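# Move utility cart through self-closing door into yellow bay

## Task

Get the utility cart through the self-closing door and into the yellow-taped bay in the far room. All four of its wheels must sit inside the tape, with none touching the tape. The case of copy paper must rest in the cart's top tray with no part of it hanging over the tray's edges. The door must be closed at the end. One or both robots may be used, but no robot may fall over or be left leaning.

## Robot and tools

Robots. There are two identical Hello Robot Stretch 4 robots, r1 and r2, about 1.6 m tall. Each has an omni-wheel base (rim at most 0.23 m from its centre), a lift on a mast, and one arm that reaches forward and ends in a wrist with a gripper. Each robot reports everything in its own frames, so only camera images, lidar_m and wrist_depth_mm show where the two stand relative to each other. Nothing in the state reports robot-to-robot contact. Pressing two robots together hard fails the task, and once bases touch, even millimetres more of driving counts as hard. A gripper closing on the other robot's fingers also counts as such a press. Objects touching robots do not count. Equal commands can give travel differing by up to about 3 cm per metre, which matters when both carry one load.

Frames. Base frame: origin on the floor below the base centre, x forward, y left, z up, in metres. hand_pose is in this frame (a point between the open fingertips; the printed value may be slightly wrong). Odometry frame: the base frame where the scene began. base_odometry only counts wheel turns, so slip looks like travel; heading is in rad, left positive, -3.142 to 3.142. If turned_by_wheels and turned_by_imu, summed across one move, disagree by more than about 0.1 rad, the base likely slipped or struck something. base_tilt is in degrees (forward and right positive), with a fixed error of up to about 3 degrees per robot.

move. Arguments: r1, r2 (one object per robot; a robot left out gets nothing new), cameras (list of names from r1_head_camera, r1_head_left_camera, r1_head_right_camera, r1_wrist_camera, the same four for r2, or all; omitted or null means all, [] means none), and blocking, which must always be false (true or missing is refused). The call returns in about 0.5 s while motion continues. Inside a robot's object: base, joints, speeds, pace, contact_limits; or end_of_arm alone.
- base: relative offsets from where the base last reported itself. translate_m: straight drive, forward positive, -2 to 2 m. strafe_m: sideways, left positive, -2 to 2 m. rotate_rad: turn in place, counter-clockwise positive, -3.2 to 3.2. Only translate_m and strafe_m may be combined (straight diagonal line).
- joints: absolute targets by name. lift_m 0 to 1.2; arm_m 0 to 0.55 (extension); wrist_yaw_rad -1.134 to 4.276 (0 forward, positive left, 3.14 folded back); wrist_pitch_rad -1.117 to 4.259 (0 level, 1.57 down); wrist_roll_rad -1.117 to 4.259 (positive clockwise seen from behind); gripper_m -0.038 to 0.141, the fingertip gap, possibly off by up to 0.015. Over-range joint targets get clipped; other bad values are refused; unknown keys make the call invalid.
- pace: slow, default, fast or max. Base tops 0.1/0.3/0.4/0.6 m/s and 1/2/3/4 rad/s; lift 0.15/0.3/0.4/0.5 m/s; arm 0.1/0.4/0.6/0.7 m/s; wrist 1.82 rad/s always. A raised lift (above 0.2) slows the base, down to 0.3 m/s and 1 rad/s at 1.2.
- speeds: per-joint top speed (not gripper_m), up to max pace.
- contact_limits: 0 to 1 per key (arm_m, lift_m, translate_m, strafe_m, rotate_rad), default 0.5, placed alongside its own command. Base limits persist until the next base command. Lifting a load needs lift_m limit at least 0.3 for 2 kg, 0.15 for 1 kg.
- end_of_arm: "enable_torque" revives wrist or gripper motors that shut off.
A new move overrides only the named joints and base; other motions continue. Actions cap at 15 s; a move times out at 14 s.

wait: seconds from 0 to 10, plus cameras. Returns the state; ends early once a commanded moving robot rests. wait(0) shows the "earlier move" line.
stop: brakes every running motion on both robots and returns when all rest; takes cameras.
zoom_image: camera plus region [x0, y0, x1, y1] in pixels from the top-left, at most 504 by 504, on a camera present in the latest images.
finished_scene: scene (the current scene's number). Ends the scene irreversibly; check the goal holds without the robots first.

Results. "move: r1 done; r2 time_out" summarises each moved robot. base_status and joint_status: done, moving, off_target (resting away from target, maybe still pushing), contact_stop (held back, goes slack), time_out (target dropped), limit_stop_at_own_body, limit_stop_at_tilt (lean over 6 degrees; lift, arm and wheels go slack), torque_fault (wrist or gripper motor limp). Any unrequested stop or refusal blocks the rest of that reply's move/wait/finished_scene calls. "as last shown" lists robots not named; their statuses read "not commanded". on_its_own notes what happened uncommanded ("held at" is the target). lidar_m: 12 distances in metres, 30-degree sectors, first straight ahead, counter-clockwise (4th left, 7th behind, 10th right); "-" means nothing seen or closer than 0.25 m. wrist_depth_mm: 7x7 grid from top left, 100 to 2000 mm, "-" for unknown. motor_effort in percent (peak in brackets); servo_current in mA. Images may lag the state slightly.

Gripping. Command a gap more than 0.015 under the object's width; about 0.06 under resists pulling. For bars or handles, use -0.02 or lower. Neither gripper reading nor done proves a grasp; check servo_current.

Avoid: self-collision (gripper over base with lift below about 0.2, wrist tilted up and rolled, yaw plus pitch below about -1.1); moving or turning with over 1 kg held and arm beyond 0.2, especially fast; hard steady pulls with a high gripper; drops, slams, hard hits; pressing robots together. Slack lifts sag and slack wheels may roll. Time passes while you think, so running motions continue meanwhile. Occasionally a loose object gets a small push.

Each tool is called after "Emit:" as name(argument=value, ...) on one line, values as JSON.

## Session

Emit:
move(blocking=false)

Scene clock: 0.00 s.
r1.base_odometry: x=+0.000 y=+0.000 heading=+0.000
r1.turned_by_wheels: +0.000
r1.turned_by_imu: +0.000
r1.base_tilt: forward=-1.6 right=+1.3
r1.lidar_m: 0.96 1.73 2.02 2.40 3.92 1.60 0.85 0.77 0.78 0.89 0.77 0.78
r1.base_status: not commanded
r1.joint_positions: lift_m=+0.124 arm_m=+0.000 wrist_yaw_rad=+3.194 wrist_pitch_rad=+0.002 wrist_roll_rad=+0.000 gripper_m=+0.056
r1.joint_status: not commanded
r1.measured_speeds: all 0
r1.motor_effort: lift_m=+19 arm_m=-4 wheel_0=-2 wheel_1=+1 wheel_2=+0
r1.servo_current: wrist_yaw_rad=59 wrist_pitch_rad=46 wrist_roll_rad=46 gripper_m=39
r1.hand_pose: x=-0.1216 y=+0.0722 z=+0.3019 quat_wxyz=(-0.026, -0.001, +0.000, +1.000) (m; r1's base frame)
r1.wrist_depth_mm: - 135 - - - - - / - 123 135 - - - - / - 121 191 - - - - / 110 136 194 - - - - / 137 - - - 1618 - - / 226 - 190 1098 188 1160 1118 / 224 163 750 798 768 768 759
r2.base_odometry: x=+0.000 y=+0.000 heading=+0.000
r2.turned_by_wheels: +0.000
r2.turned_by_imu: +0.000
r2.base_tilt: forward=-0.6 right=+0.1
r2.lidar_m: 1.29 1.32 1.58 2.33 2.36 2.78 1.41 1.41 2.77 2.39 2.42 1.48
r2.base_status: not commanded
r2.joint_positions: lift_m=+0.200 arm_m=+0.000 wrist_yaw_rad=+3.211 wrist_pitch_rad=+0.001 wrist_roll_rad=+0.000 gripper_m=+0.056
r2.joint_status: not commanded
r2.measured_speeds: all 0
r2.motor_effort: lift_m=+18 arm_m=-4 wheel_0=-1 wheel_1=+1 wheel_2=+1
r2.servo_current: wrist_yaw_rad=46 wrist_pitch_rad=39 wrist_roll_rad=52 gripper_m=52
r2.hand_pose: x=-0.1229 y=+0.0671 z=+0.3779 quat_wxyz=(-0.035, -0.001, +0.000, +0.999) (m; r2's base frame)
r2.wrist_depth_mm: - - 137 - - - - / - - 137 - - - - / - 109 138 - - - - / - 140 175 - - - - / 214 - - - - - - / 213 1281 196 1255 190 1336 1182 / 208 243 866 - - 854 878
pictures: r1_head_camera, r1_head_left_camera, r1_head_right_camera, r1_wrist_camera, r2_head_camera, r2_head_left_camera, r2_head_right_camera, r2_wrist_camera
Images, in order (width x height): r1_head_camera 420x560, r1_head_left_camera 420x672, r1_head_right_camera 420x672, r1_wrist_camera 616x392, r2_head_camera 420x560, r2_head_left_camera 420x672, r2_head_right_camera 420x672, r2_wrist_camera 616x392.

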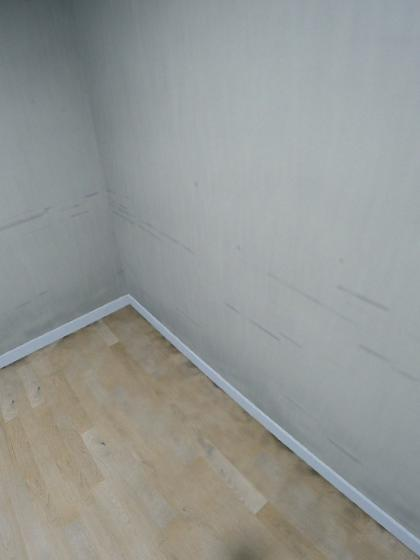

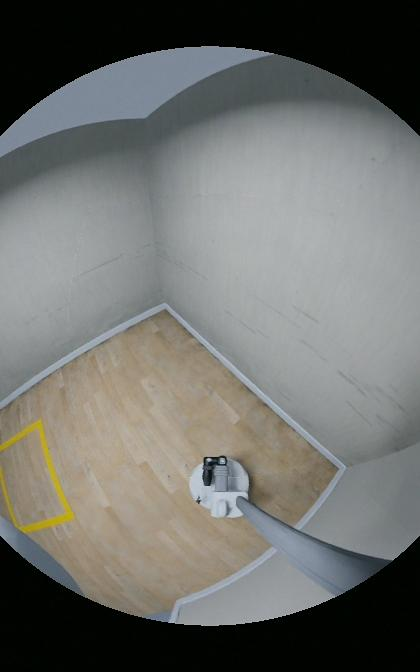

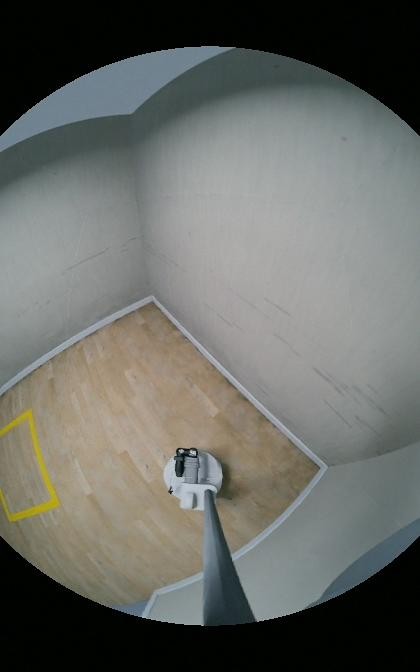

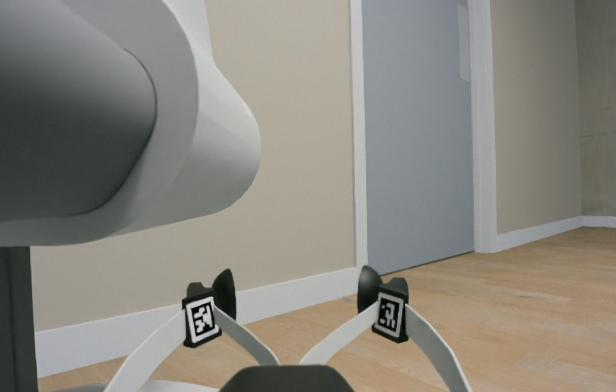

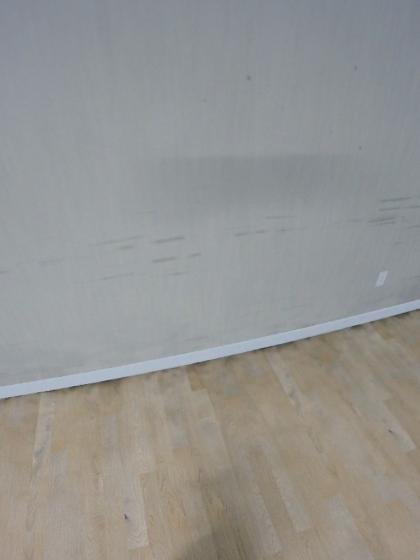

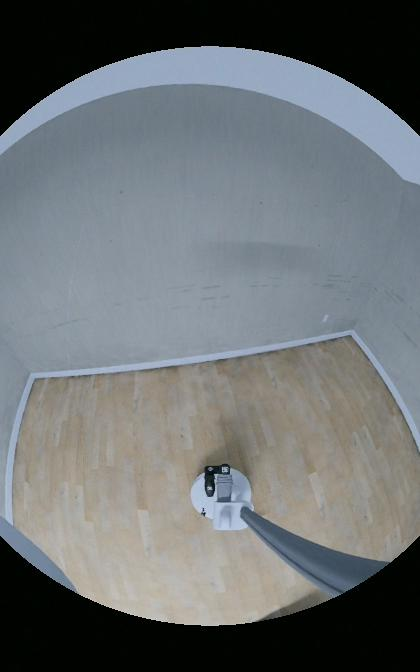

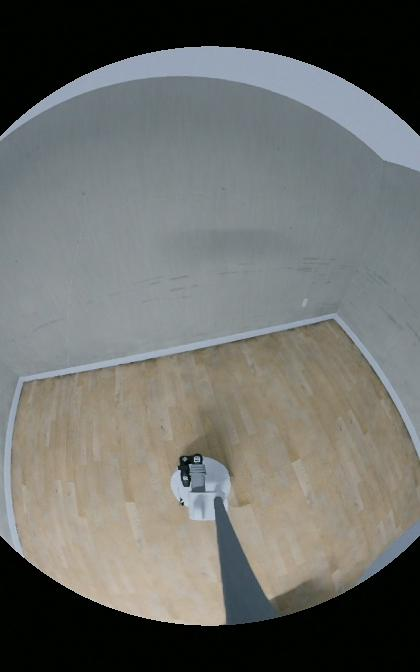

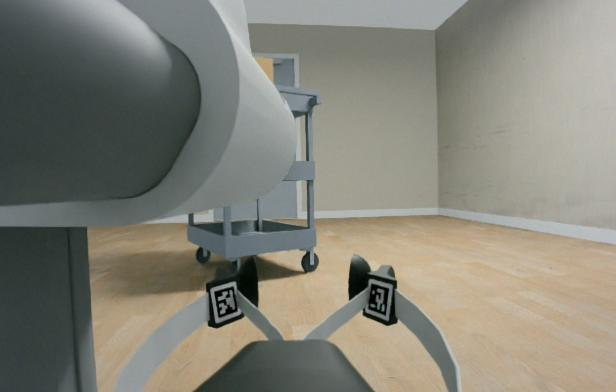

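Emit:
move(r1={"base":{"rotate_rad":3.0},"joints":{"lift_m":0.4,"wrist_yaw_rad":0}}, r2={"base":{"rotate_rad":3.14},"joints":{"lift_m":0.6,"wrist_yaw_rad":0}}, blocking=false, cameras=[])

Emit:
wait(seconds=4, cameras=[])

Emit:
wait(seconds=0.5, cameras=["r1_head_camera","r1_head_left_camera","r2_head_camera","r2_head_left_camera"])

Scene clock: 7.90 s.
move: r1 moving; r2 moving
r1.base_odometry: x=+0.000 y=+0.000 heading=+0.253
r1.turned_by_wheels: +0.253
r1.turned_by_imu: +0.253
r1.base_tilt: forward=-1.6 right=+1.3
r1.lidar_m: 1.15 2.01 2.11 2.98 2.65 1.07 0.80 0.74 0.81 0.80 0.72 0.82
r1.base_status: rotate_rad moving
r1.joint_positions: lift_m=+0.162 arm_m=+0.000 wrist_yaw_rad=+2.607 wrist_pitch_rad=+0.002 wrist_roll_rad=+0.000 gripper_m=+0.056
r1.joint_status: lift_m moving; wrist_yaw_rad moving
r1.measured_speeds: translate_m=+0.000 strafe_m=+0.000 rotate_rad=+0.974 lift_m=+0.146 arm_m=+0.000 wrist_yaw_rad=-1.820 wrist_pitch_rad=+0.000 wrist_roll_rad=+0.000
r1.motor_effort: lift_m=+24(27) arm_m=-2(4) wheel_0=-7(9) wheel_1=-6(7) wheel_2=-6(7)
r1.servo_current: wrist_yaw_rad=85(130) wrist_pitch_rad=39(52) wrist_roll_rad=33(65) gripper_m=39(46)
r1.hand_pose: x=-0.0327 y=+0.2221 z=+0.3395 quat_wxyz=(+0.264, -0.001, +0.000, +0.965) (m; r1's base frame)
r1.wrist_depth_mm: - - 1336 - - - - / - - 1366 - - - - / - - 1397 - - - - / - - 1366 - - - - / - - 1308 - - - - / - - 190 1281 188 1229 1229 / - 820 831 866 854 820 866
r2.base_odometry: x=+0.000 y=+0.000 heading=+0.252
r2.turned_by_wheels: +0.252
r2.turned_by_imu: +0.245
r2.base_tilt: forward=-0.7 right=+0.0
r2.lidar_m: 1.29 1.38 1.94 2.33 2.46 3.37 1.44 3.35 2.49 2.40 1.84 1.36
r2.base_status: rotate_rad moving
r2.joint_positions: lift_m=+0.238 arm_m=+0.000 wrist_yaw_rad=+2.649 wrist_pitch_rad=+0.001 wrist_roll_rad=+0.000 gripper_m=+0.056
r2.joint_status: lift_m moving; wrist_yaw_rad moving
r2.measured_speeds: translate_m=+0.002 strafe_m=+0.000 rotate_rad=+0.977 lift_m=+0.146 arm_m=+0.000 wrist_yaw_rad=-1.743 wrist_pitch_rad=+0.000 wrist_roll_rad=+0.000
r2.motor_effort: lift_m=+23(25) arm_m=-4(4) wheel_0=-4(9) wheel_1=-10(10) wheel_2=-10(11)
r2.servo_current: wrist_yaw_rad=130(130) wrist_pitch_rad=46(46) wrist_roll_rad=52(65) gripper_m=46(52)
r2.hand_pose: x=-0.0417 y=+0.2135 z=+0.4157 quat_wxyz=(+0.244, -0.001, +0.000, +0.970) (m; r2's base frame)
r2.wrist_depth_mm: - - - - - - - / 1576 1661 - - - - - / 228 - - - - - - / - - - - - - - / - 1921 - - - - - / 1430 1366 196 1430 190 1464 1281 / 1008 931 1008 - - 960 931
pictures: none
No camera images: "cameras" was empty.

Scene clock: 10.20 s.
earlier move: r1 done; r2 moving
r1.base_odometry: x=+0.000 y=+0.000 heading=+3.000
r1.turned_by_wheels: +2.747
r1.turned_by_imu: +2.761
r1.base_tilt: forward=-1.6 right=+1.3
r1.lidar_m: 0.95 0.76 0.73 0.83 0.78 0.77 0.83 1.36 2.04 2.23 3.45 2.15
r1.base_status: done
r1.joint_positions: lift_m=+0.400 arm_m=+0.000 wrist_yaw_rad=+0.003 wrist_pitch_rad=+0.002 wrist_roll_rad=+0.000 gripper_m=+0.056
r1.joint_status: all done
r1.measured_speeds: all 0
r1.motor_effort: lift_m=+24(27) arm_m=-4(4) wheel_0=-2(10) wheel_1=-2(9) wheel_2=+0(8)
r1.servo_current: wrist_yaw_rad=59(137) wrist_pitch_rad=33(52) wrist_roll_rad=33(65) gripper_m=46(52)
r1.hand_pose: x=+0.4595 y=-0.0867 z=+0.5772 quat_wxyz=(+1.000, +0.000, +0.001, +0.001) (m; r1's base frame)
r1.wrist_depth_mm: - - - 1025 1808 - - / - - - 1025 1808 - - / - - - 1042 1863 - - / - - - 1060 1863 - - / - - - 1042 1863 - - / - - 190 1042 187 1983 1921 / - 141 - 143 1281 1281 1397
r2.base_odometry: x=+0.000 y=+0.000 heading=+3.139
r2.turned_by_wheels: +2.887
r2.turned_by_imu: +2.810
r2.base_tilt: forward=-0.6 right=+0.0
r2.lidar_m: 1.42 1.39 2.78 2.39 2.42 1.55 1.32 1.31 1.54 2.34 2.34 2.76
r2.base_status: rotate_rad moving
r2.joint_positions: lift_m=+0.600 arm_m=+0.000 wrist_yaw_rad=+0.003 wrist_pitch_rad=+0.001 wrist_roll_rad=+0.000 gripper_m=+0.056
r2.joint_status: all done
r2.measured_speeds: all 0
r2.motor_effort: lift_m=+21(26) arm_m=-4(4) wheel_0=-5(11) wheel_1=-3(10) wheel_2=-6(13)
r2.servo_current: wrist_yaw_rad=59(130) wrist_pitch_rad=46(46) wrist_roll_rad=39(65) gripper_m=46(52)
r2.hand_pose: x=+0.4596 y=-0.0866 z=+0.7776 quat_wxyz=(+1.000, +0.000, +0.001, +0.001) (m; r2's base frame)
r2.wrist_depth_mm: - - - - - - - / - - - - - - - / - - - - - - - / - - - - - - - / - - - - - - - / - - 193 - 191 - - / 1756 1537 - - - 1708 1661
wait: 2.30 of 4 s (r1 has come to rest)
pictures: none
No camera images: "cameras" was empty.

Scene clock: 10.27 s.
earlier move: r2 done
r1.base_odometry: x=+0.000 y=+0.000 heading=+3.000
r1.turned_by_wheels: +0.000
r1.turned_by_imu: +0.000
r1.base_tilt: forward=-1.5 right=+1.3
r1.lidar_m: 0.94 0.77 0.73 0.84 0.78 0.78 0.86 1.36 2.03 2.23 3.48 2.13
r1.base_status: done
r1.joint_positions: lift_m=+0.400 arm_m=+0.000 wrist_yaw_rad=+0.003 wrist_pitch_rad=+0.002 wrist_roll_rad=+0.000 gripper_m=+0.056
r1.joint_status: all done
r1.measured_speeds: all 0
r1.motor_effort: lift_m=+24(27) arm_m=-4(4) wheel_0=-2(10) wheel_1=-2(9) wheel_2=-1(8)
r1.servo_current: wrist_yaw_rad=39(137) wrist_pitch_rad=46(52) wrist_roll_rad=39(65) gripper_m=39(52)
r1.hand_pose: x=+0.4595 y=-0.0867 z=+0.5772 quat_wxyz=(+1.000, +0.000, +0.001, +0.001) (m; r1's base frame)
r1.wrist_depth_mm: - - - 1008 1863 - - / - - - 1008 1808 - - / - - - 1025 1863 - - / - - - 1042 1863 - - / - - - 1042 1863 - - / - - 190 1060 187 - 1863 / - 140 - 143 1281 1229 1397
r2.base_odometry: x=+0.000 y=+0.000 heading=+3.139
r2.turned_by_wheels: +0.000
r2.turned_by_imu: +0.000
r2.base_tilt: forward=-0.7 right=+0.0
r2.lidar_m: 1.44 1.39 2.82 2.39 2.41 1.53 1.30 1.29 1.54 2.34 2.33 2.74
r2.base_status: done
r2.joint_positions: lift_m=+0.600 arm_m=+0.000 wrist_yaw_rad=+0.003 wrist_pitch_rad=+0.001 wrist_roll_rad=+0.000 gripper_m=+0.056
r2.joint_status: all done
r2.measured_speeds: all 0
r2.motor_effort: lift_m=+21(26) arm_m=-4(4) wheel_0=-3(11) wheel_1=-3(10) wheel_2=-5(13)
r2.servo_current: wrist_yaw_rad=52(130) wrist_pitch_rad=39(46) wrist_roll_rad=46(65) gripper_m=52(52)
r2.hand_pose: x=+0.4596 y=-0.0866 z=+0.7776 quat_wxyz=(+1.000, +0.000, +0.001, +0.001) (m; r2's base frame)
r2.wrist_depth_mm: - - - - - - - / - - - - - - - / - - - - - - - / - - - - - - - / - - - - - - - / - - 193 - 191 - - / 1756 1576 - - - 1661 1661
wait: 0.07 of 0.5 s (r2 has come to rest)
pictures: r1_head_camera, r1_head_left_camera, r2_head_camera, r2_head_left_camera
Images, in order (width x height): r1_head_camera 420x560, r1_head_left_camera 420x672, r2_head_camera 420x560, r2_head_left_camera 420x672.

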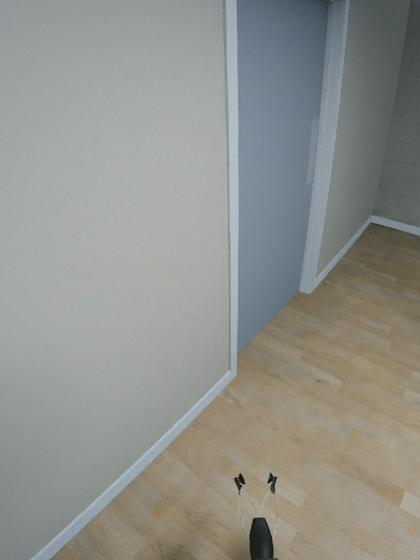

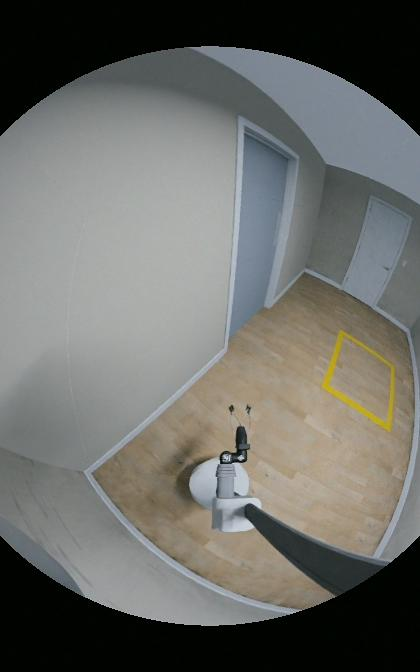

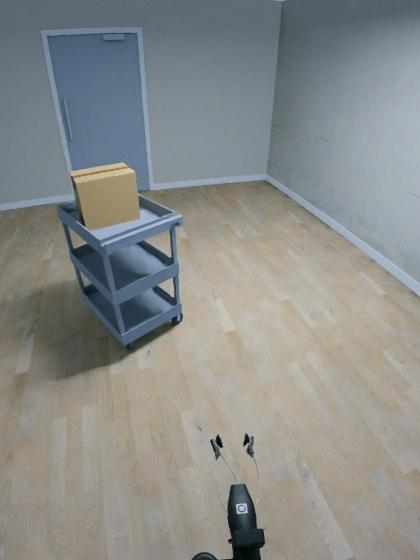

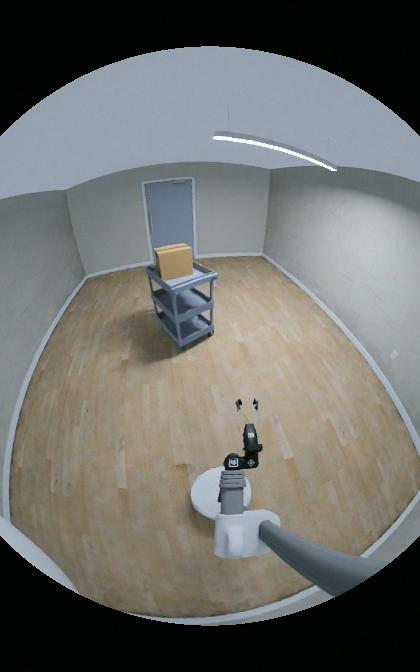

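Emit:
zoom_image(camera="r2_head_camera", region=[20, 20, 280, 380])

Emit:
zoom_image(camera="r2_head_left_camera", region=[60, 160, 320, 400])

Scaled by 1.400 from the camera's 420x560 image, which has a finer 1200x1600 frame.

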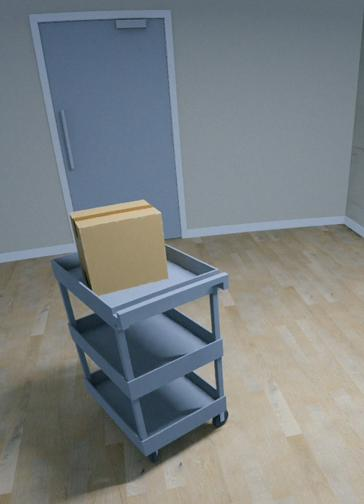

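Scaled by 1.938 from the camera's 420x672 image, which has a finer 600x960 frame.

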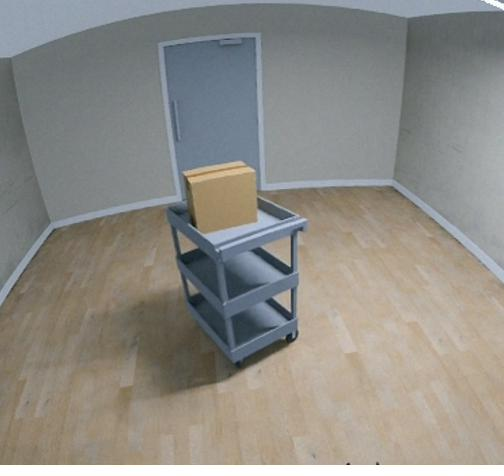

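Emit:
move(r1={"base":{"rotate_rad":0.8}}, blocking=false, cameras=[])

Emit:
wait(seconds=3, cameras=["r1_head_camera","r1_head_left_camera","r1_wrist_camera"])

Scene clock: 31.13 s.
move: r1 moving
r1.base_odometry: x=+0.000 y=+0.000 heading=-3.031
r1.turned_by_wheels: +0.253
r1.turned_by_imu: +0.253
r1.base_tilt: forward=-1.6 right=+1.3
r1.lidar_m: 0.84 0.74 0.76 0.84 0.76 0.77 0.99 2.04 2.08 2.62 3.89 1.26
r1.base_status: rotate_rad moving
r1.joint_positions: lift_m=+0.400 arm_m=+0.000 wrist_yaw_rad=+0.002 wrist_pitch_rad=+0.002 wrist_roll_rad=+0.000 gripper_m=+0.056
r1.joint_status: not commanded
r1.measured_speeds: translate_m=+0.000 strafe_m=+0.000 rotate_rad=+0.970 lift_m=+0.000 arm_m=+0.000 wrist_yaw_rad=+0.000 wrist_pitch_rad=+0.000 wrist_roll_rad=+0.000
r1.motor_effort: lift_m=+24(24) arm_m=-3(4) wheel_0=-8(9) wheel_1=-7(8) wheel_2=-7(7)
r1.servo_current: wrist_yaw_rad=78(78) wrist_pitch_rad=39(46) wrist_roll_rad=39(52) gripper_m=39(46)
r1.hand_pose: x=+0.4595 y=-0.0868 z=+0.5772 quat_wxyz=(+1.000, +0.000, +0.001, +0.001) (m; r1's base frame)
r1.wrist_depth_mm: - - - - 1008 1661 - / - - - - 1008 1708 - / - - - - 991 1708 - / - - - - 1008 1708 - / - - - - 991 1708 - / - - 190 - 189 1756 1863 / - 141 - 137 1025 1281 1430
r2: as last shown
r2.base_tilt: forward=-0.7 right=+0.1
r2.lidar_m: 1.40 1.39 2.76 2.39 2.43 1.55 1.30 1.31 1.54 2.34 2.35 2.75
r2.motor_effort: lift_m=+21(21) arm_m=-4(4) wheel_0=-4(4) wheel_1=-3(4) wheel_2=-6(6)
r2.servo_current: wrist_yaw_rad=46(59) wrist_pitch_rad=39(46) wrist_roll_rad=33(52) gripper_m=46(52)
r2.wrist_depth_mm: - - - - - - - / - - - - - - - / - - - - - - - / - - - - - - - / - - - - - - - / - - 193 - 191 - - / 1756 1537 - - - 1618 1661
pictures: none
No camera images: "cameras" was empty.

Scene clock: 32.20 s.
earlier move: r1 done
r1.base_odometry: x=+0.000 y=+0.000 heading=-2.484
r1.turned_by_wheels: +0.547
r1.turned_by_imu: +0.550
r1.base_tilt: forward=-1.6 right=+1.2
r1.lidar_m: 0.75 0.77 0.81 0.77 0.80 1.02 2.02 2.08 2.66 3.93 1.23 0.80
r1.base_status: done
r1.joint_positions: lift_m=+0.400 arm_m=+0.000 wrist_yaw_rad=+0.002 wrist_pitch_rad=+0.002 wrist_roll_rad=+0.000 gripper_m=+0.056
r1.joint_status: not commanded
r1.measured_speeds: all 0
r1.motor_effort: lift_m=+24(24) arm_m=-4(4) wheel_0=-1(10) wheel_1=-1(8) wheel_2=+0(8)
r1.servo_current: wrist_yaw_rad=52(78) wrist_pitch_rad=39(52) wrist_roll_rad=65(72) gripper_m=39(46)
r1.hand_pose: x=+0.4595 y=-0.0868 z=+0.5772 quat_wxyz=(+1.000, +0.000, +0.001, +0.001) (m; r1's base frame)
r1.wrist_depth_mm: - - - - - - - / - - - - - - - / - - - - - - - / - - - - - - - / - - - - - - - / - - 191 - 187 - - / - 140 - 137 - - -
r2.base_odometry: x=+0.000 y=+0.000 heading=+3.139
r2.turned_by_wheels: +0.000
r2.turned_by_imu: +0.000
r2.base_tilt: forward=-0.7 right=+0.1
r2.lidar_m: 1.41 1.39 2.79 2.39 2.41 1.52 1.31 1.30 1.55 2.34 2.33 2.76
r2.base_status: not commanded
r2.joint_positions: lift_m=+0.600 arm_m=+0.000 wrist_yaw_rad=+0.003 wrist_pitch_rad=+0.001 wrist_roll_rad=+0.000 gripper_m=+0.056
r2.joint_status: not commanded
r2.measured_speeds: all 0
r2.motor_effort: lift_m=+21(21) arm_m=-4(4) wheel_0=-4(4) wheel_1=-3(4) wheel_2=-6(6)
r2.servo_current: wrist_yaw_rad=52(59) wrist_pitch_rad=39(46) wrist_roll_rad=46(59) gripper_m=46(52)
r2.hand_pose: x=+0.4596 y=-0.0866 z=+0.7776 quat_wxyz=(+1.000, +0.000, +0.001, +0.001) (m; r2's base frame)
r2.wrist_depth_mm: - - - - - - - / - - - - - - - / - - - - - - - / - - - - - - - / - - - - - - - / - - 193 - 191 - - / 1756 1576 - - - 1661 1618
wait: 1.07 of 3 s (r1 has come to rest)
pictures: r1_head_camera, r1_head_left_camera, r1_wrist_camera
Images, in order (width x height): r1_head_camera 420x560, r1_head_left_camera 420x672, r1_wrist_camera 616x392.

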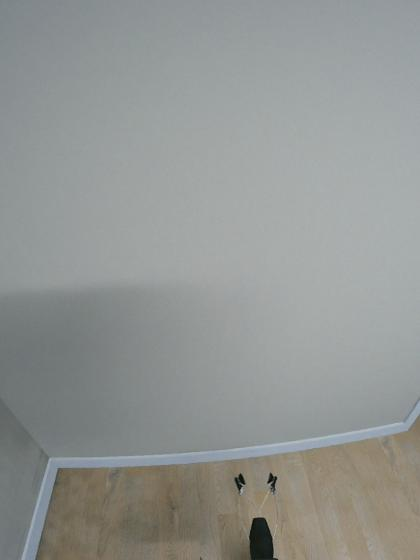

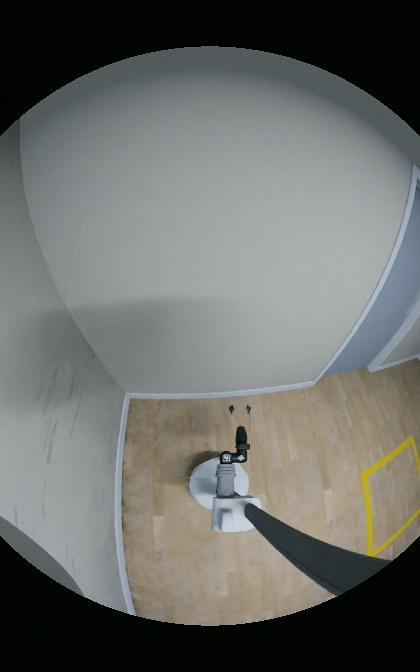

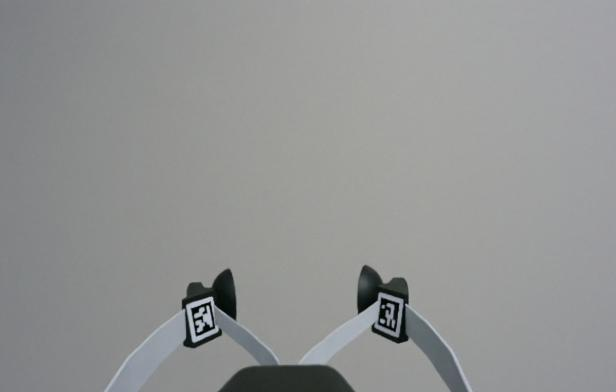

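Emit:
move(r1={"base":{"rotate_rad":0.07}}, blocking=false, cameras=[])

Emit:
wait(seconds=1, cameras=[])

Emit:
move(r1={"base":{"strafe_m":-1.3}}, r2={"base":{"strafe_m":-0.9}}, blocking=false, cameras=[])

Emit:
wait(seconds=7, cameras=[])

Emit:
wait(seconds=3, cameras=["r1_head_camera","r1_head_left_camera","r2_head_camera","r2_head_left_camera"])

Scene clock: 41.27 s.
move: r1 moving
r1.base_odometry: x=+0.000 y=+0.000 heading=-2.414
r1.turned_by_wheels: +0.070
r1.turned_by_imu: +0.070
r1.base_tilt: forward=-1.6 right=+1.3
r1.lidar_m: 0.74 0.78 0.82 0.76 0.81 1.10 2.01 2.11 2.82 3.47 1.10 0.81
r1.base_status: rotate_rad moving
r1.joint_positions: lift_m=+0.400 arm_m=+0.000 wrist_yaw_rad=+0.002 wrist_pitch_rad=+0.002 wrist_roll_rad=+0.000 gripper_m=+0.056
r1.joint_status: not commanded
r1.measured_speeds: all 0
r1.motor_effort: lift_m=+24(24) arm_m=-4(4) wheel_0=-2(6) wheel_1=-3(6) wheel_2=+0(6)
r1.servo_current: wrist_yaw_rad=59(65) wrist_pitch_rad=39(52) wrist_roll_rad=46(65) gripper_m=33(46)
r1.hand_pose: x=+0.4595 y=-0.0868 z=+0.5772 quat_wxyz=(+1.000, +0.000, +0.001, +0.001) (m; r1's base frame)
r1.wrist_depth_mm: - - - - - - - / - - - - - - - / - - - - - - - / - - - - - - - / - - - - - - - / - - 189 - 187 - - / - 140 - 137 - - -
r2: as last shown
r2.base_tilt: forward=-0.7 right=+0.0
r2.lidar_m: 1.43 1.41 2.80 2.40 2.40 1.52 1.31 1.33 1.54 2.33 2.34 2.73
r2.motor_effort: lift_m=+21(21) arm_m=-4(4) wheel_0=-4(4) wheel_1=-4(4) wheel_2=-5(6)
r2.servo_current: wrist_yaw_rad=52(59) wrist_pitch_rad=33(46) wrist_roll_rad=46(52) gripper_m=46(59)
r2.wrist_depth_mm: - - - - - - - / - - - - - - - / - - - - - - - / - - - - - - - / - - - - - - - / - - 192 - 192 - - / 1756 1576 - - - 1661 1661
pictures: none
No camera images: "cameras" was empty.

Scene clock: 41.43 s.
earlier move: r1 done
r1.base_odometry: x=+0.000 y=+0.000 heading=-2.414
r1.turned_by_wheels: +0.000
r1.turned_by_imu: +0.000
r1.base_tilt: forward=-1.6 right=+1.3
r1.lidar_m: 0.75 0.79 0.81 0.77 0.79 1.07 2.02 2.11 2.81 3.46 1.12 0.80
r1.base_status: done
r1.joint_positions: lift_m=+0.400 arm_m=+0.000 wrist_yaw_rad=+0.002 wrist_pitch_rad=+0.002 wrist_roll_rad=+0.000 gripper_m=+0.056
r1.joint_status: not commanded
r1.measured_speeds: all 0
r1.motor_effort: lift_m=+24(24) arm_m=-4(4) wheel_0=-2(6) wheel_1=-1(6) wheel_2=-1(6)
r1.servo_current: wrist_yaw_rad=52(65) wrist_pitch_rad=39(52) wrist_roll_rad=52(65) gripper_m=46(46)
r1.hand_pose: x=+0.4595 y=-0.0868 z=+0.5772 quat_wxyz=(+1.000, +0.000, +0.001, +0.001) (m; r1's base frame)
r1.wrist_depth_mm: - - - - - - - / - - - - - - - / - - - - - - - / - - - - - - - / - - - - - - - / - - 190 - 187 - - / - 140 - 137 - - -
r2.base_odometry: x=+0.000 y=+0.000 heading=+3.139
r2.turned_by_wheels: +0.000
r2.turned_by_imu: +0.000
r2.base_tilt: forward=-0.6 right=+0.1
r2.lidar_m: 1.42 1.39 2.80 2.37 2.40 1.50 1.30 1.32 1.56 2.34 2.34 2.77
r2.base_status: not commanded
r2.joint_positions: lift_m=+0.600 arm_m=+0.000 wrist_yaw_rad=+0.003 wrist_pitch_rad=+0.001 wrist_roll_rad=+0.000 gripper_m=+0.056
r2.joint_status: not commanded
r2.measured_speeds: all 0
r2.motor_effort: lift_m=+21(21) arm_m=-4(4) wheel_0=-3(4) wheel_1=-4(4) wheel_2=-5(6)
r2.servo_current: wrist_yaw_rad=46(59) wrist_pitch_rad=39(46) wrist_roll_rad=46(52) gripper_m=46(59)
r2.hand_pose: x=+0.4596 y=-0.0866 z=+0.7776 quat_wxyz=(+1.000, +0.000, +0.001, +0.001) (m; r2's base frame)
r2.wrist_depth_mm: - - - - - - - / - - - - - - - / - - - - - - - / - - - - - - - / - - - - - - - / - - 192 - 191 - - / 1708 1576 - - - 1708 1618
wait: 0.17 of 1 s (r1 has come to rest)
pictures: none
No camera images: "cameras" was empty.

Scene clock: 41.93 s.
move: r1 moving; r2 moving
r1.base_odometry: x=-0.024 y=+0.027 heading=-2.414
r1.turned_by_wheels: +0.000
r1.turned_by_imu: +0.000
r1.base_tilt: forward=-1.6 right=+1.2
r1.lidar_m: 0.73 0.79 0.85 0.80 0.83 1.14 2.01 2.10 2.80 3.47 1.14 0.78
r1.base_status: strafe_m moving
r1.joint_positions: lift_m=+0.400 arm_m=+0.000 wrist_yaw_rad=+0.002 wrist_pitch_rad=+0.002 wrist_roll_rad=+0.000 gripper_m=+0.056
r1.joint_status: not commanded
r1.measured_speeds: translate_m=+0.000 strafe_m=-0.141 rotate_rad=+0.002 lift_m=+0.000 arm_m=+0.000 wrist_yaw_rad=+0.000 wrist_pitch_rad=+0.000 wrist_roll_rad=+0.000
r1.motor_effort: lift_m=+24(24) arm_m=-4(4) wheel_0=+10(10) wheel_1=-9(11) wheel_2=+0(1)
r1.servo_current: wrist_yaw_rad=59(59) wrist_pitch_rad=46(46) wrist_roll_rad=46(59) gripper_m=39(46)
r1.hand_pose: x=+0.4595 y=-0.0868 z=+0.5772 quat_wxyz=(+1.000, +0.000, +0.001, +0.001) (m; r1's base frame)
r1.wrist_depth_mm: - - - - - - - / - - - - - - - / - - - - - - - / - - - - - - - / - - - - - - - / - - 190 - 187 - - / - 140 - 136 - - -
r2.base_odometry: x=+0.000 y=+0.036 heading=+3.139
r2.turned_by_wheels: +0.000
r2.turned_by_imu: +0.000
r2.base_tilt: forward=-0.7 right=+0.1
r2.lidar_m: 1.48 1.40 2.84 2.42 2.44 1.53 1.29 1.30 1.55 2.30 2.31 2.69
r2.base_status: strafe_m moving
r2.joint_positions: lift_m=+0.600 arm_m=+0.000 wrist_yaw_rad=+0.003 wrist_pitch_rad=+0.001 wrist_roll_rad=+0.000 gripper_m=+0.056
r2.joint_status: not commanded
r2.measured_speeds: translate_m=+0.001 strafe_m=-0.141 rotate_rad=-0.004 lift_m=+0.000 arm_m=+0.000 wrist_yaw_rad=+0.000 wrist_pitch_rad=+0.000 wrist_roll_rad=+0.000
r2.motor_effort: lift_m=+21(21) arm_m=-4(4) wheel_0=+8(14) wheel_1=-10(12) wheel_2=+1(4)
r2.servo_current: wrist_yaw_rad=52(65) wrist_pitch_rad=39(46) wrist_roll_rad=46(59) gripper_m=46(52)
r2.hand_pose: x=+0.4596 y=-0.0866 z=+0.7776 quat_wxyz=(+1.000, +0.000, +0.001, +0.001) (m; r2's base frame)
r2.wrist_depth_mm: - - - - - - - / - - - - - - - / - - - - - - - / - - - - - - - / - - 1921 - - - - / - - 192 - 191 - - / 1756 1576 - - - 1708 1618
pictures: none
No camera images: "cameras" was empty.

Scene clock: 45.77 s.
earlier move: r1 moving; r2 done
r1.base_odometry: x=-0.762 y=+0.855 heading=-2.414
r1.turned_by_wheels: +0.000
r1.turned_by_imu: -0.007
r1.base_tilt: forward=-1.6 right=+1.3
r1.lidar_m: 0.79 0.82 1.11 1.90 1.98 2.10 1.97 2.05 2.75 2.80 1.25 0.92
r1.base_status: strafe_m moving
r1.joint_positions: lift_m=+0.400 arm_m=+0.000 wrist_yaw_rad=+0.002 wrist_pitch_rad=+0.002 wrist_roll_rad=+0.000 gripper_m=+0.056
r1.joint_status: not commanded
r1.measured_speeds: translate_m=+0.000 strafe_m=-0.300 rotate_rad=-0.003 lift_m=+0.000 arm_m=+0.000 wrist_yaw_rad=+0.000 wrist_pitch_rad=+0.000 wrist_roll_rad=+0.000
r1.motor_effort: lift_m=+24(24) arm_m=-4(4) wheel_0=+6(12) wheel_1=-5(11) wheel_2=+1(3)
r1.servo_current: wrist_yaw_rad=52(65) wrist_pitch_rad=33(52) wrist_roll_rad=46(72) gripper_m=46(46)
r1.hand_pose: x=+0.4595 y=-0.0868 z=+0.5772 quat_wxyz=(+1.000, +0.000, +0.001, +0.001) (m; r1's base frame)
r1.wrist_depth_mm: - - - - - - - / - 559 - - - - - / - 574 654 - - - - / - 574 654 - - - - / - 580 634 - - - - / - 569 190 - 187 - - / - 151 189 137 - - -
r2.base_odometry: x=+0.002 y=+0.900 heading=+3.139
r2.turned_by_wheels: +0.000
r2.turned_by_imu: +0.002
r2.base_tilt: forward=-0.7 right=+0.1
r2.lidar_m: 3.04 1.86 3.81 3.29 2.18 1.28 1.09 1.07 1.30 1.46 1.48 1.73
r2.base_status: done
r2.joint_positions: lift_m=+0.600 arm_m=+0.000 wrist_yaw_rad=+0.003 wrist_pitch_rad=+0.001 wrist_roll_rad=+0.000 gripper_m=+0.056
r2.joint_status: not commanded
r2.measured_speeds: all 0
r2.motor_effort: lift_m=+21(21) arm_m=-4(5) wheel_0=+2(14) wheel_1=-1(12) wheel_2=+0(4)
r2.servo_current: wrist_yaw_rad=52(65) wrist_pitch_rad=46(52) wrist_roll_rad=46(59) gripper_m=46(52)
r2.hand_pose: x=+0.4596 y=-0.0866 z=+0.7777 quat_wxyz=(+1.000, +0.000, +0.001, +0.001) (m; r2's base frame)
r2.wrist_depth_mm: - - - - - - - / - - - - - - - / - - - - - - - / - - - - - - - / - - - - - - - / - - 196 - 192 - - / 1661 1661 1808 - - 1618 1464
wait: 3.83 of 7 s (r2 has come to rest)
pictures: none
No camera images: "cameras" was empty.

Scene clock: 47.10 s.
earlier move: r1 done
r1.base_odometry: x=-0.865 y=+0.971 heading=-2.414
r1.turned_by_wheels: +0.000
r1.turned_by_imu: -0.001
r1.base_tilt: forward=-1.6 right=+1.3
r1.lidar_m: 0.88 0.81 1.12 2.06 2.15 2.09 1.96 2.05 2.74 2.66 1.22 0.94
r1.base_status: done
r1.joint_positions: lift_m=+0.400 arm_m=+0.000 wrist_yaw_rad=+0.002 wrist_pitch_rad=+0.002 wrist_roll_rad=+0.000 gripper_m=+0.056
r1.joint_status: not commanded
r1.measured_speeds: all 0
r1.motor_effort: lift_m=+23(24) arm_m=-4(4) wheel_0=+2(12) wheel_1=+0(11) wheel_2=+0(3)
r1.servo_current: wrist_yaw_rad=59(65) wrist_pitch_rad=39(52) wrist_roll_rad=52(72) gripper_m=46(46)
r1.hand_pose: x=+0.4595 y=-0.0868 z=+0.5772 quat_wxyz=(+1.000, +0.000, +0.001, +0.001) (m; r1's base frame)
r1.wrist_depth_mm: 574 640 - - - - - / 569 647 - - - - - / 580 654 - - - - - / 569 647 - - - - - / 580 647 - - - - - / 580 634 190 - 187 - - / - 163 - 137 - - -
r2.base_odometry: x=+0.002 y=+0.900 heading=+3.139
r2.turned_by_wheels: +0.000
r2.turned_by_imu: +0.000
r2.base_tilt: forward=-0.7 right=+0.1
r2.lidar_m: 3.02 1.84 3.77 3.29 2.19 1.28 1.08 1.08 1.29 1.47 1.46 1.73
r2.base_status: done
r2.joint_positions: lift_m=+0.600 arm_m=+0.000 wrist_yaw_rad=+0.003 wrist_pitch_rad=+0.001 wrist_roll_rad=+0.000 gripper_m=+0.056
r2.joint_status: not commanded
r2.measured_speeds: all 0
r2.motor_effort: lift_m=+20(21) arm_m=-4(5) wheel_0=+3(14) wheel_1=-1(12) wheel_2=+0(4)
r2.servo_current: wrist_yaw_rad=59(65) wrist_pitch_rad=39(52) wrist_roll_rad=39(59) gripper_m=52(52)
r2.hand_pose: x=+0.4596 y=-0.0866 z=+0.7777 quat_wxyz=(+1.000, +0.000, +0.001, +0.001) (m; r2's base frame)
r2.wrist_depth_mm: - - - - - - - / - - - - - - - / - - - - - - - / - - - - - - - / - - - - - - - / - - 195 - 192 - - / 1661 1661 1808 - - 1618 1464
wait: 1.33 of 3 s (r1 has come to rest)
pictures: r1_head_camera, r1_head_left_camera, r2_head_camera, r2_head_left_camera
Images, in order (width x height): r1_head_camera 420x560, r1_head_left_camera 420x672, r2_head_camera 420x560, r2_head_left_camera 420x672.

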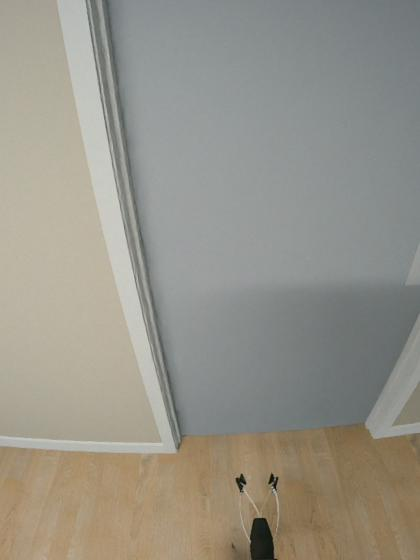

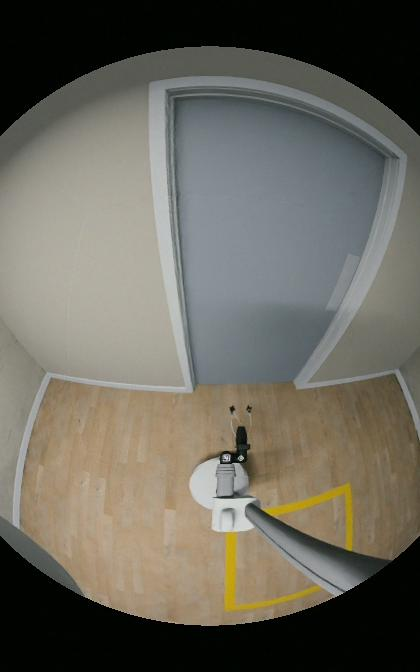

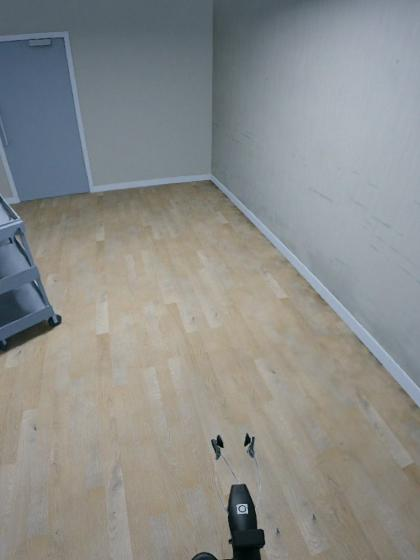

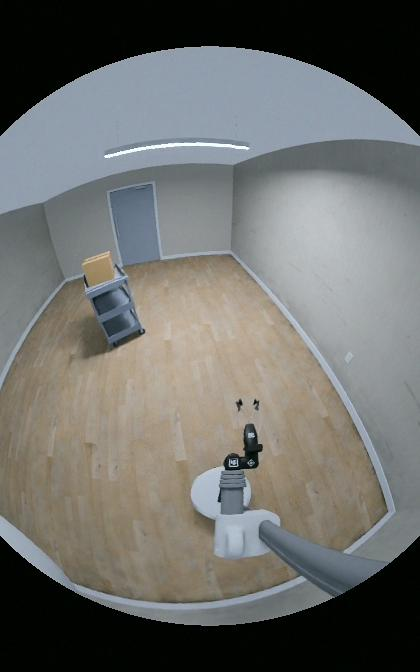

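Emit:
move(r1={"base":{"strafe_m":-0.15},"joints":{"wrist_yaw_rad":3.14}}, r2={"base":{"rotate_rad":0.22},"joints":{"lift_m":0.85,"gripper_m":0.12}}, blocking=false, cameras=[])

Emit:
wait(seconds=3, cameras=[])

Emit:
wait(seconds=2, cameras=["r1_head_left_camera","r2_head_camera","r2_head_left_camera"])

Scene clock: 70.97 s.
move: r1 moving; r2 moving
r1.base_odometry: x=-0.889 y=+0.998 heading=-2.414
r1.turned_by_wheels: +0.000
r1.turned_by_imu: +0.000
r1.base_tilt: forward=-1.6 right=+1.3
r1.lidar_m: 0.86 0.84 1.12 2.10 2.17 2.08 1.96 2.04 2.70 2.61 1.20 0.95
r1.base_status: strafe_m moving
r1.joint_positions: lift_m=+0.400 arm_m=+0.000 wrist_yaw_rad=+0.587 wrist_pitch_rad=+0.002 wrist_roll_rad=+0.000 gripper_m=+0.056
r1.joint_status: wrist_yaw_rad moving
r1.measured_speeds: translate_m=+0.000 strafe_m=-0.141 rotate_rad=+0.001 lift_m=+0.000 arm_m=+0.000 wrist_yaw_rad=+1.820 wrist_pitch_rad=+0.000 wrist_roll_rad=+0.000
r1.motor_effort: lift_m=+23(24) arm_m=-3(4) wheel_0=+10(11) wheel_1=-8(9) wheel_2=+0(2)
r1.servo_current: wrist_yaw_rad=85(111) wrist_pitch_rad=46(52) wrist_roll_rad=46(59) gripper_m=39(46)
r1.hand_pose: x=+0.4595 y=+0.0869 z=+0.5772 quat_wxyz=(+0.957, +0.000, +0.001, +0.289) (m; r1's base frame)
r1.wrist_depth_mm: - - 661 661 - 559 530 / - - 668 668 - 559 535 / - - 676 661 - 564 535 / - - 676 683 - 564 539 / - - 676 676 - 564 535 / - - 190 699 187 559 539 / - 141 177 143 - 131 535
r2.base_odometry: x=+0.002 y=+0.900 heading=-2.950
r2.turned_by_wheels: +0.194
r2.turned_by_imu: +0.189
r2.base_tilt: forward=-0.7 right=+0.0
r2.lidar_m: 4.70 1.85 3.46 3.27 1.66 1.17 1.08 1.10 1.50 1.48 1.50 2.00
r2.base_status: rotate_rad moving
r2.joint_positions: lift_m=+0.638 arm_m=+0.000 wrist_yaw_rad=+0.003 wrist_pitch_rad=+0.001 wrist_roll_rad=+0.000 gripper_m=+0.075
r2.joint_status: lift_m moving; gripper_m moving
r2.measured_speeds: translate_m=+0.001 strafe_m=+0.001 rotate_rad=+0.349 lift_m=+0.146 arm_m=+0.000 wrist_yaw_rad=+0.000 wrist_pitch_rad=+0.000 wrist_roll_rad=+0.000
r2.motor_effort: lift_m=+21(25) arm_m=-4(4) wheel_0=-3(9) wheel_1=-2(10) wheel_2=-5(12)
r2.servo_current: wrist_yaw_rad=59(59) wrist_pitch_rad=46(46) wrist_roll_rad=46(59) gripper_m=104(104)
r2.hand_pose: x=+0.4596 y=-0.0867 z=+0.8156 quat_wxyz=(+1.000, +0.000, +0.001, +0.001) (m; r2's base frame)
r2.wrist_depth_mm: - - - - - - - / - - - - - - - / - - - - - - - / - - - - - - - / - - - - - - - / - - 190 - 189 - - / 1618 1618 1863 - 1808 1661 1618
pictures: none
No camera images: "cameras" was empty.

Scene clock: 72.57 s.
earlier move: r1 moving; r2 done
r1.base_odometry: x=-0.964 y=+1.083 heading=-2.414
r1.turned_by_wheels: +0.000
r1.turned_by_imu: -0.001
r1.base_tilt: forward=-1.6 right=+1.3
r1.lidar_m: 0.86 0.88 1.13 2.19 2.25 2.07 1.97 2.04 2.64 2.50 1.22 0.94
r1.base_status: done
r1.joint_positions: lift_m=+0.400 arm_m=+0.000 wrist_yaw_rad=+3.137 wrist_pitch_rad=+0.002 wrist_roll_rad=+0.000 gripper_m=+0.056
r1.joint_status: wrist_yaw_rad moving
r1.measured_speeds: translate_m=+0.000 strafe_m=+0.000 rotate_rad=+0.000 lift_m=+0.000 arm_m=+0.000 wrist_yaw_rad=+0.009 wrist_pitch_rad=+0.000 wrist_roll_rad=+0.000
r1.motor_effort: lift_m=+23(24) arm_m=-2(4) wheel_0=+2(11) wheel_1=+0(10) wheel_2=+0(2)
r1.servo_current: wrist_yaw_rad=46(130) wrist_pitch_rad=39(52) wrist_roll_rad=52(65) gripper_m=46(52)
r1.hand_pose: x=-0.1171 y=+0.0887 z=+0.5772 quat_wxyz=(+0.002, -0.001, +0.000, +1.000) (m; r1's base frame)
r1.wrist_depth_mm: - 135 - - - - - / - 123 166 - - - - / - 126 185 - - - - / 114 137 231 - - - - / 224 - - - - - - / 1921 - 194 - 187 - 1921 / 1430 1308 1336 143 1397 1308 1397
r2.base_odometry: x=+0.002 y=+0.900 heading=-2.925
r2.turned_by_wheels: +0.026
r2.turned_by_imu: +0.025
r2.base_tilt: forward=-0.7 right=+0.1
r2.lidar_m: 4.69 1.86 3.42 3.25 1.59 1.13 1.08 1.13 1.54 1.45 1.52 2.02
r2.base_status: done
r2.joint_positions: lift_m=+0.850 arm_m=+0.000 wrist_yaw_rad=+0.003 wrist_pitch_rad=+0.001 wrist_roll_rad=+0.000 gripper_m=+0.120
r2.joint_status: all done
r2.measured_speeds: all 0
r2.motor_effort: lift_m=+21(26) arm_m=-4(4) wheel_0=-2(9) wheel_1=-1(10) wheel_2=-5(12)
r2.servo_current: wrist_yaw_rad=52(59) wrist_pitch_rad=39(52) wrist_roll_rad=39(59) gripper_m=46(130)
r2.hand_pose: x=+0.4596 y=-0.0867 z=+1.0276 quat_wxyz=(+1.000, +0.000, +0.001, +0.001) (m; r2's base frame)
r2.wrist_depth_mm: - - - - - - - / - - - - - - - / - - - - - - - / - - - - - - - / - - - - - - - / - 214 201 - 200 - - / - - - - - - -
wait: 1.60 of 3 s (r2 has come to rest)
pictures: none
No camera images: "cameras" was empty.

Scene clock: 72.83 s.
earlier move: r1 done
r1.base_odometry: x=-0.964 y=+1.083 heading=-2.414
r1.turned_by_wheels: +0.000
r1.turned_by_imu: +0.000
r1.base_tilt: forward=-1.6 right=+1.3
r1.lidar_m: 0.88 0.86 1.11 2.19 2.26 2.08 1.97 2.06 2.64 2.50 1.22 0.91
r1.base_status: done
r1.joint_positions: lift_m=+0.400 arm_m=+0.000 wrist_yaw_rad=+3.137 wrist_pitch_rad=+0.002 wrist_roll_rad=+0.000 gripper_m=+0.056
r1.joint_status: all done
r1.measured_speeds: all 0
r1.motor_effort: lift_m=+23(24) arm_m=+0(4) wheel_0=+2(11) wheel_1=+0(10) wheel_2=+0(2)
r1.servo_current: wrist_yaw_rad=39(130) wrist_pitch_rad=39(52) wrist_roll_rad=52(65) gripper_m=46(52)
r1.hand_pose: x=-0.1171 y=+0.0886 z=+0.5772 quat_wxyz=(+0.002, -0.001, +0.000, +1.000) (m; r1's base frame)
r1.wrist_depth_mm: - 136 - - - - - / - 124 167 - - - - / - 126 184 - - - - / 115 136 241 - - - - / 224 - - - - - - / 1921 - 193 - 187 - 1921 / 1308 1308 1336 143 1366 1281 1366
r2.base_odometry: x=+0.002 y=+0.900 heading=-2.925
r2.turned_by_wheels: +0.000
r2.turned_by_imu: +0.000
r2.base_tilt: forward=-0.7 right=+0.1
r2.lidar_m: 4.70 1.85 3.42 3.27 1.61 1.16 1.08 1.12 1.51 1.46 1.54 2.02
r2.base_status: done
r2.joint_positions: lift_m=+0.850 arm_m=+0.000 wrist_yaw_rad=+0.003 wrist_pitch_rad=+0.001 wrist_roll_rad=+0.000 gripper_m=+0.120
r2.joint_status: all done
r2.measured_speeds: all 0
r2.motor_effort: lift_m=+21(26) arm_m=-4(4) wheel_0=-2(9) wheel_1=-1(10) wheel_2=-5(12)
r2.servo_current: wrist_yaw_rad=33(59) wrist_pitch_rad=39(52) wrist_roll_rad=46(59) gripper_m=59(130)
r2.hand_pose: x=+0.4596 y=-0.0867 z=+1.0276 quat_wxyz=(+1.000, +0.000, +0.001, +0.001) (m; r2's base frame)
r2.wrist_depth_mm: - - - - - - - / - - - - - - - / - - - - - - - / - - - - - - - / - - - - - - - / - 215 201 - 200 - - / - - - - - - -
wait: 0.27 of 2 s (r1 has come to rest)
pictures: r1_head_left_camera, r2_head_camera, r2_head_left_camera
Images, in order (width x height): r1_head_left_camera 420x672, r2_head_camera 420x560, r2_head_left_camera 420x672.

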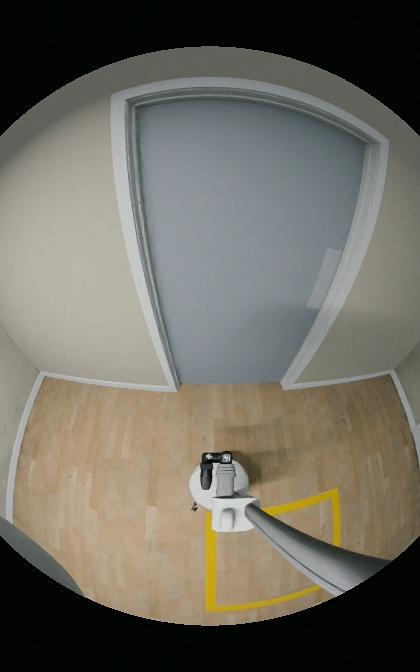

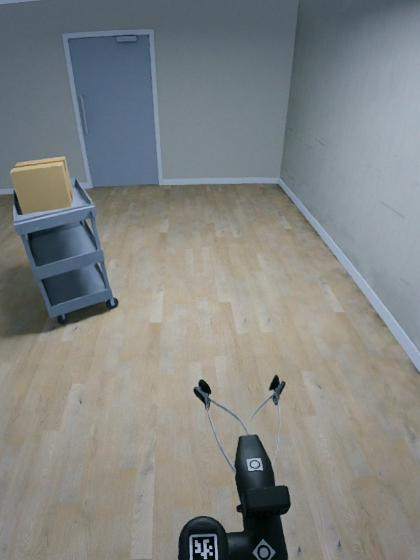

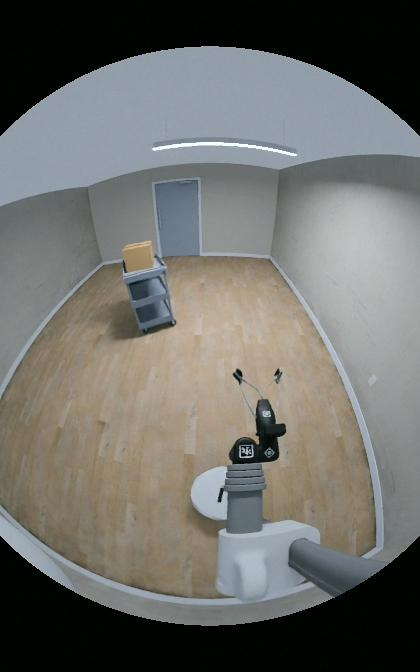

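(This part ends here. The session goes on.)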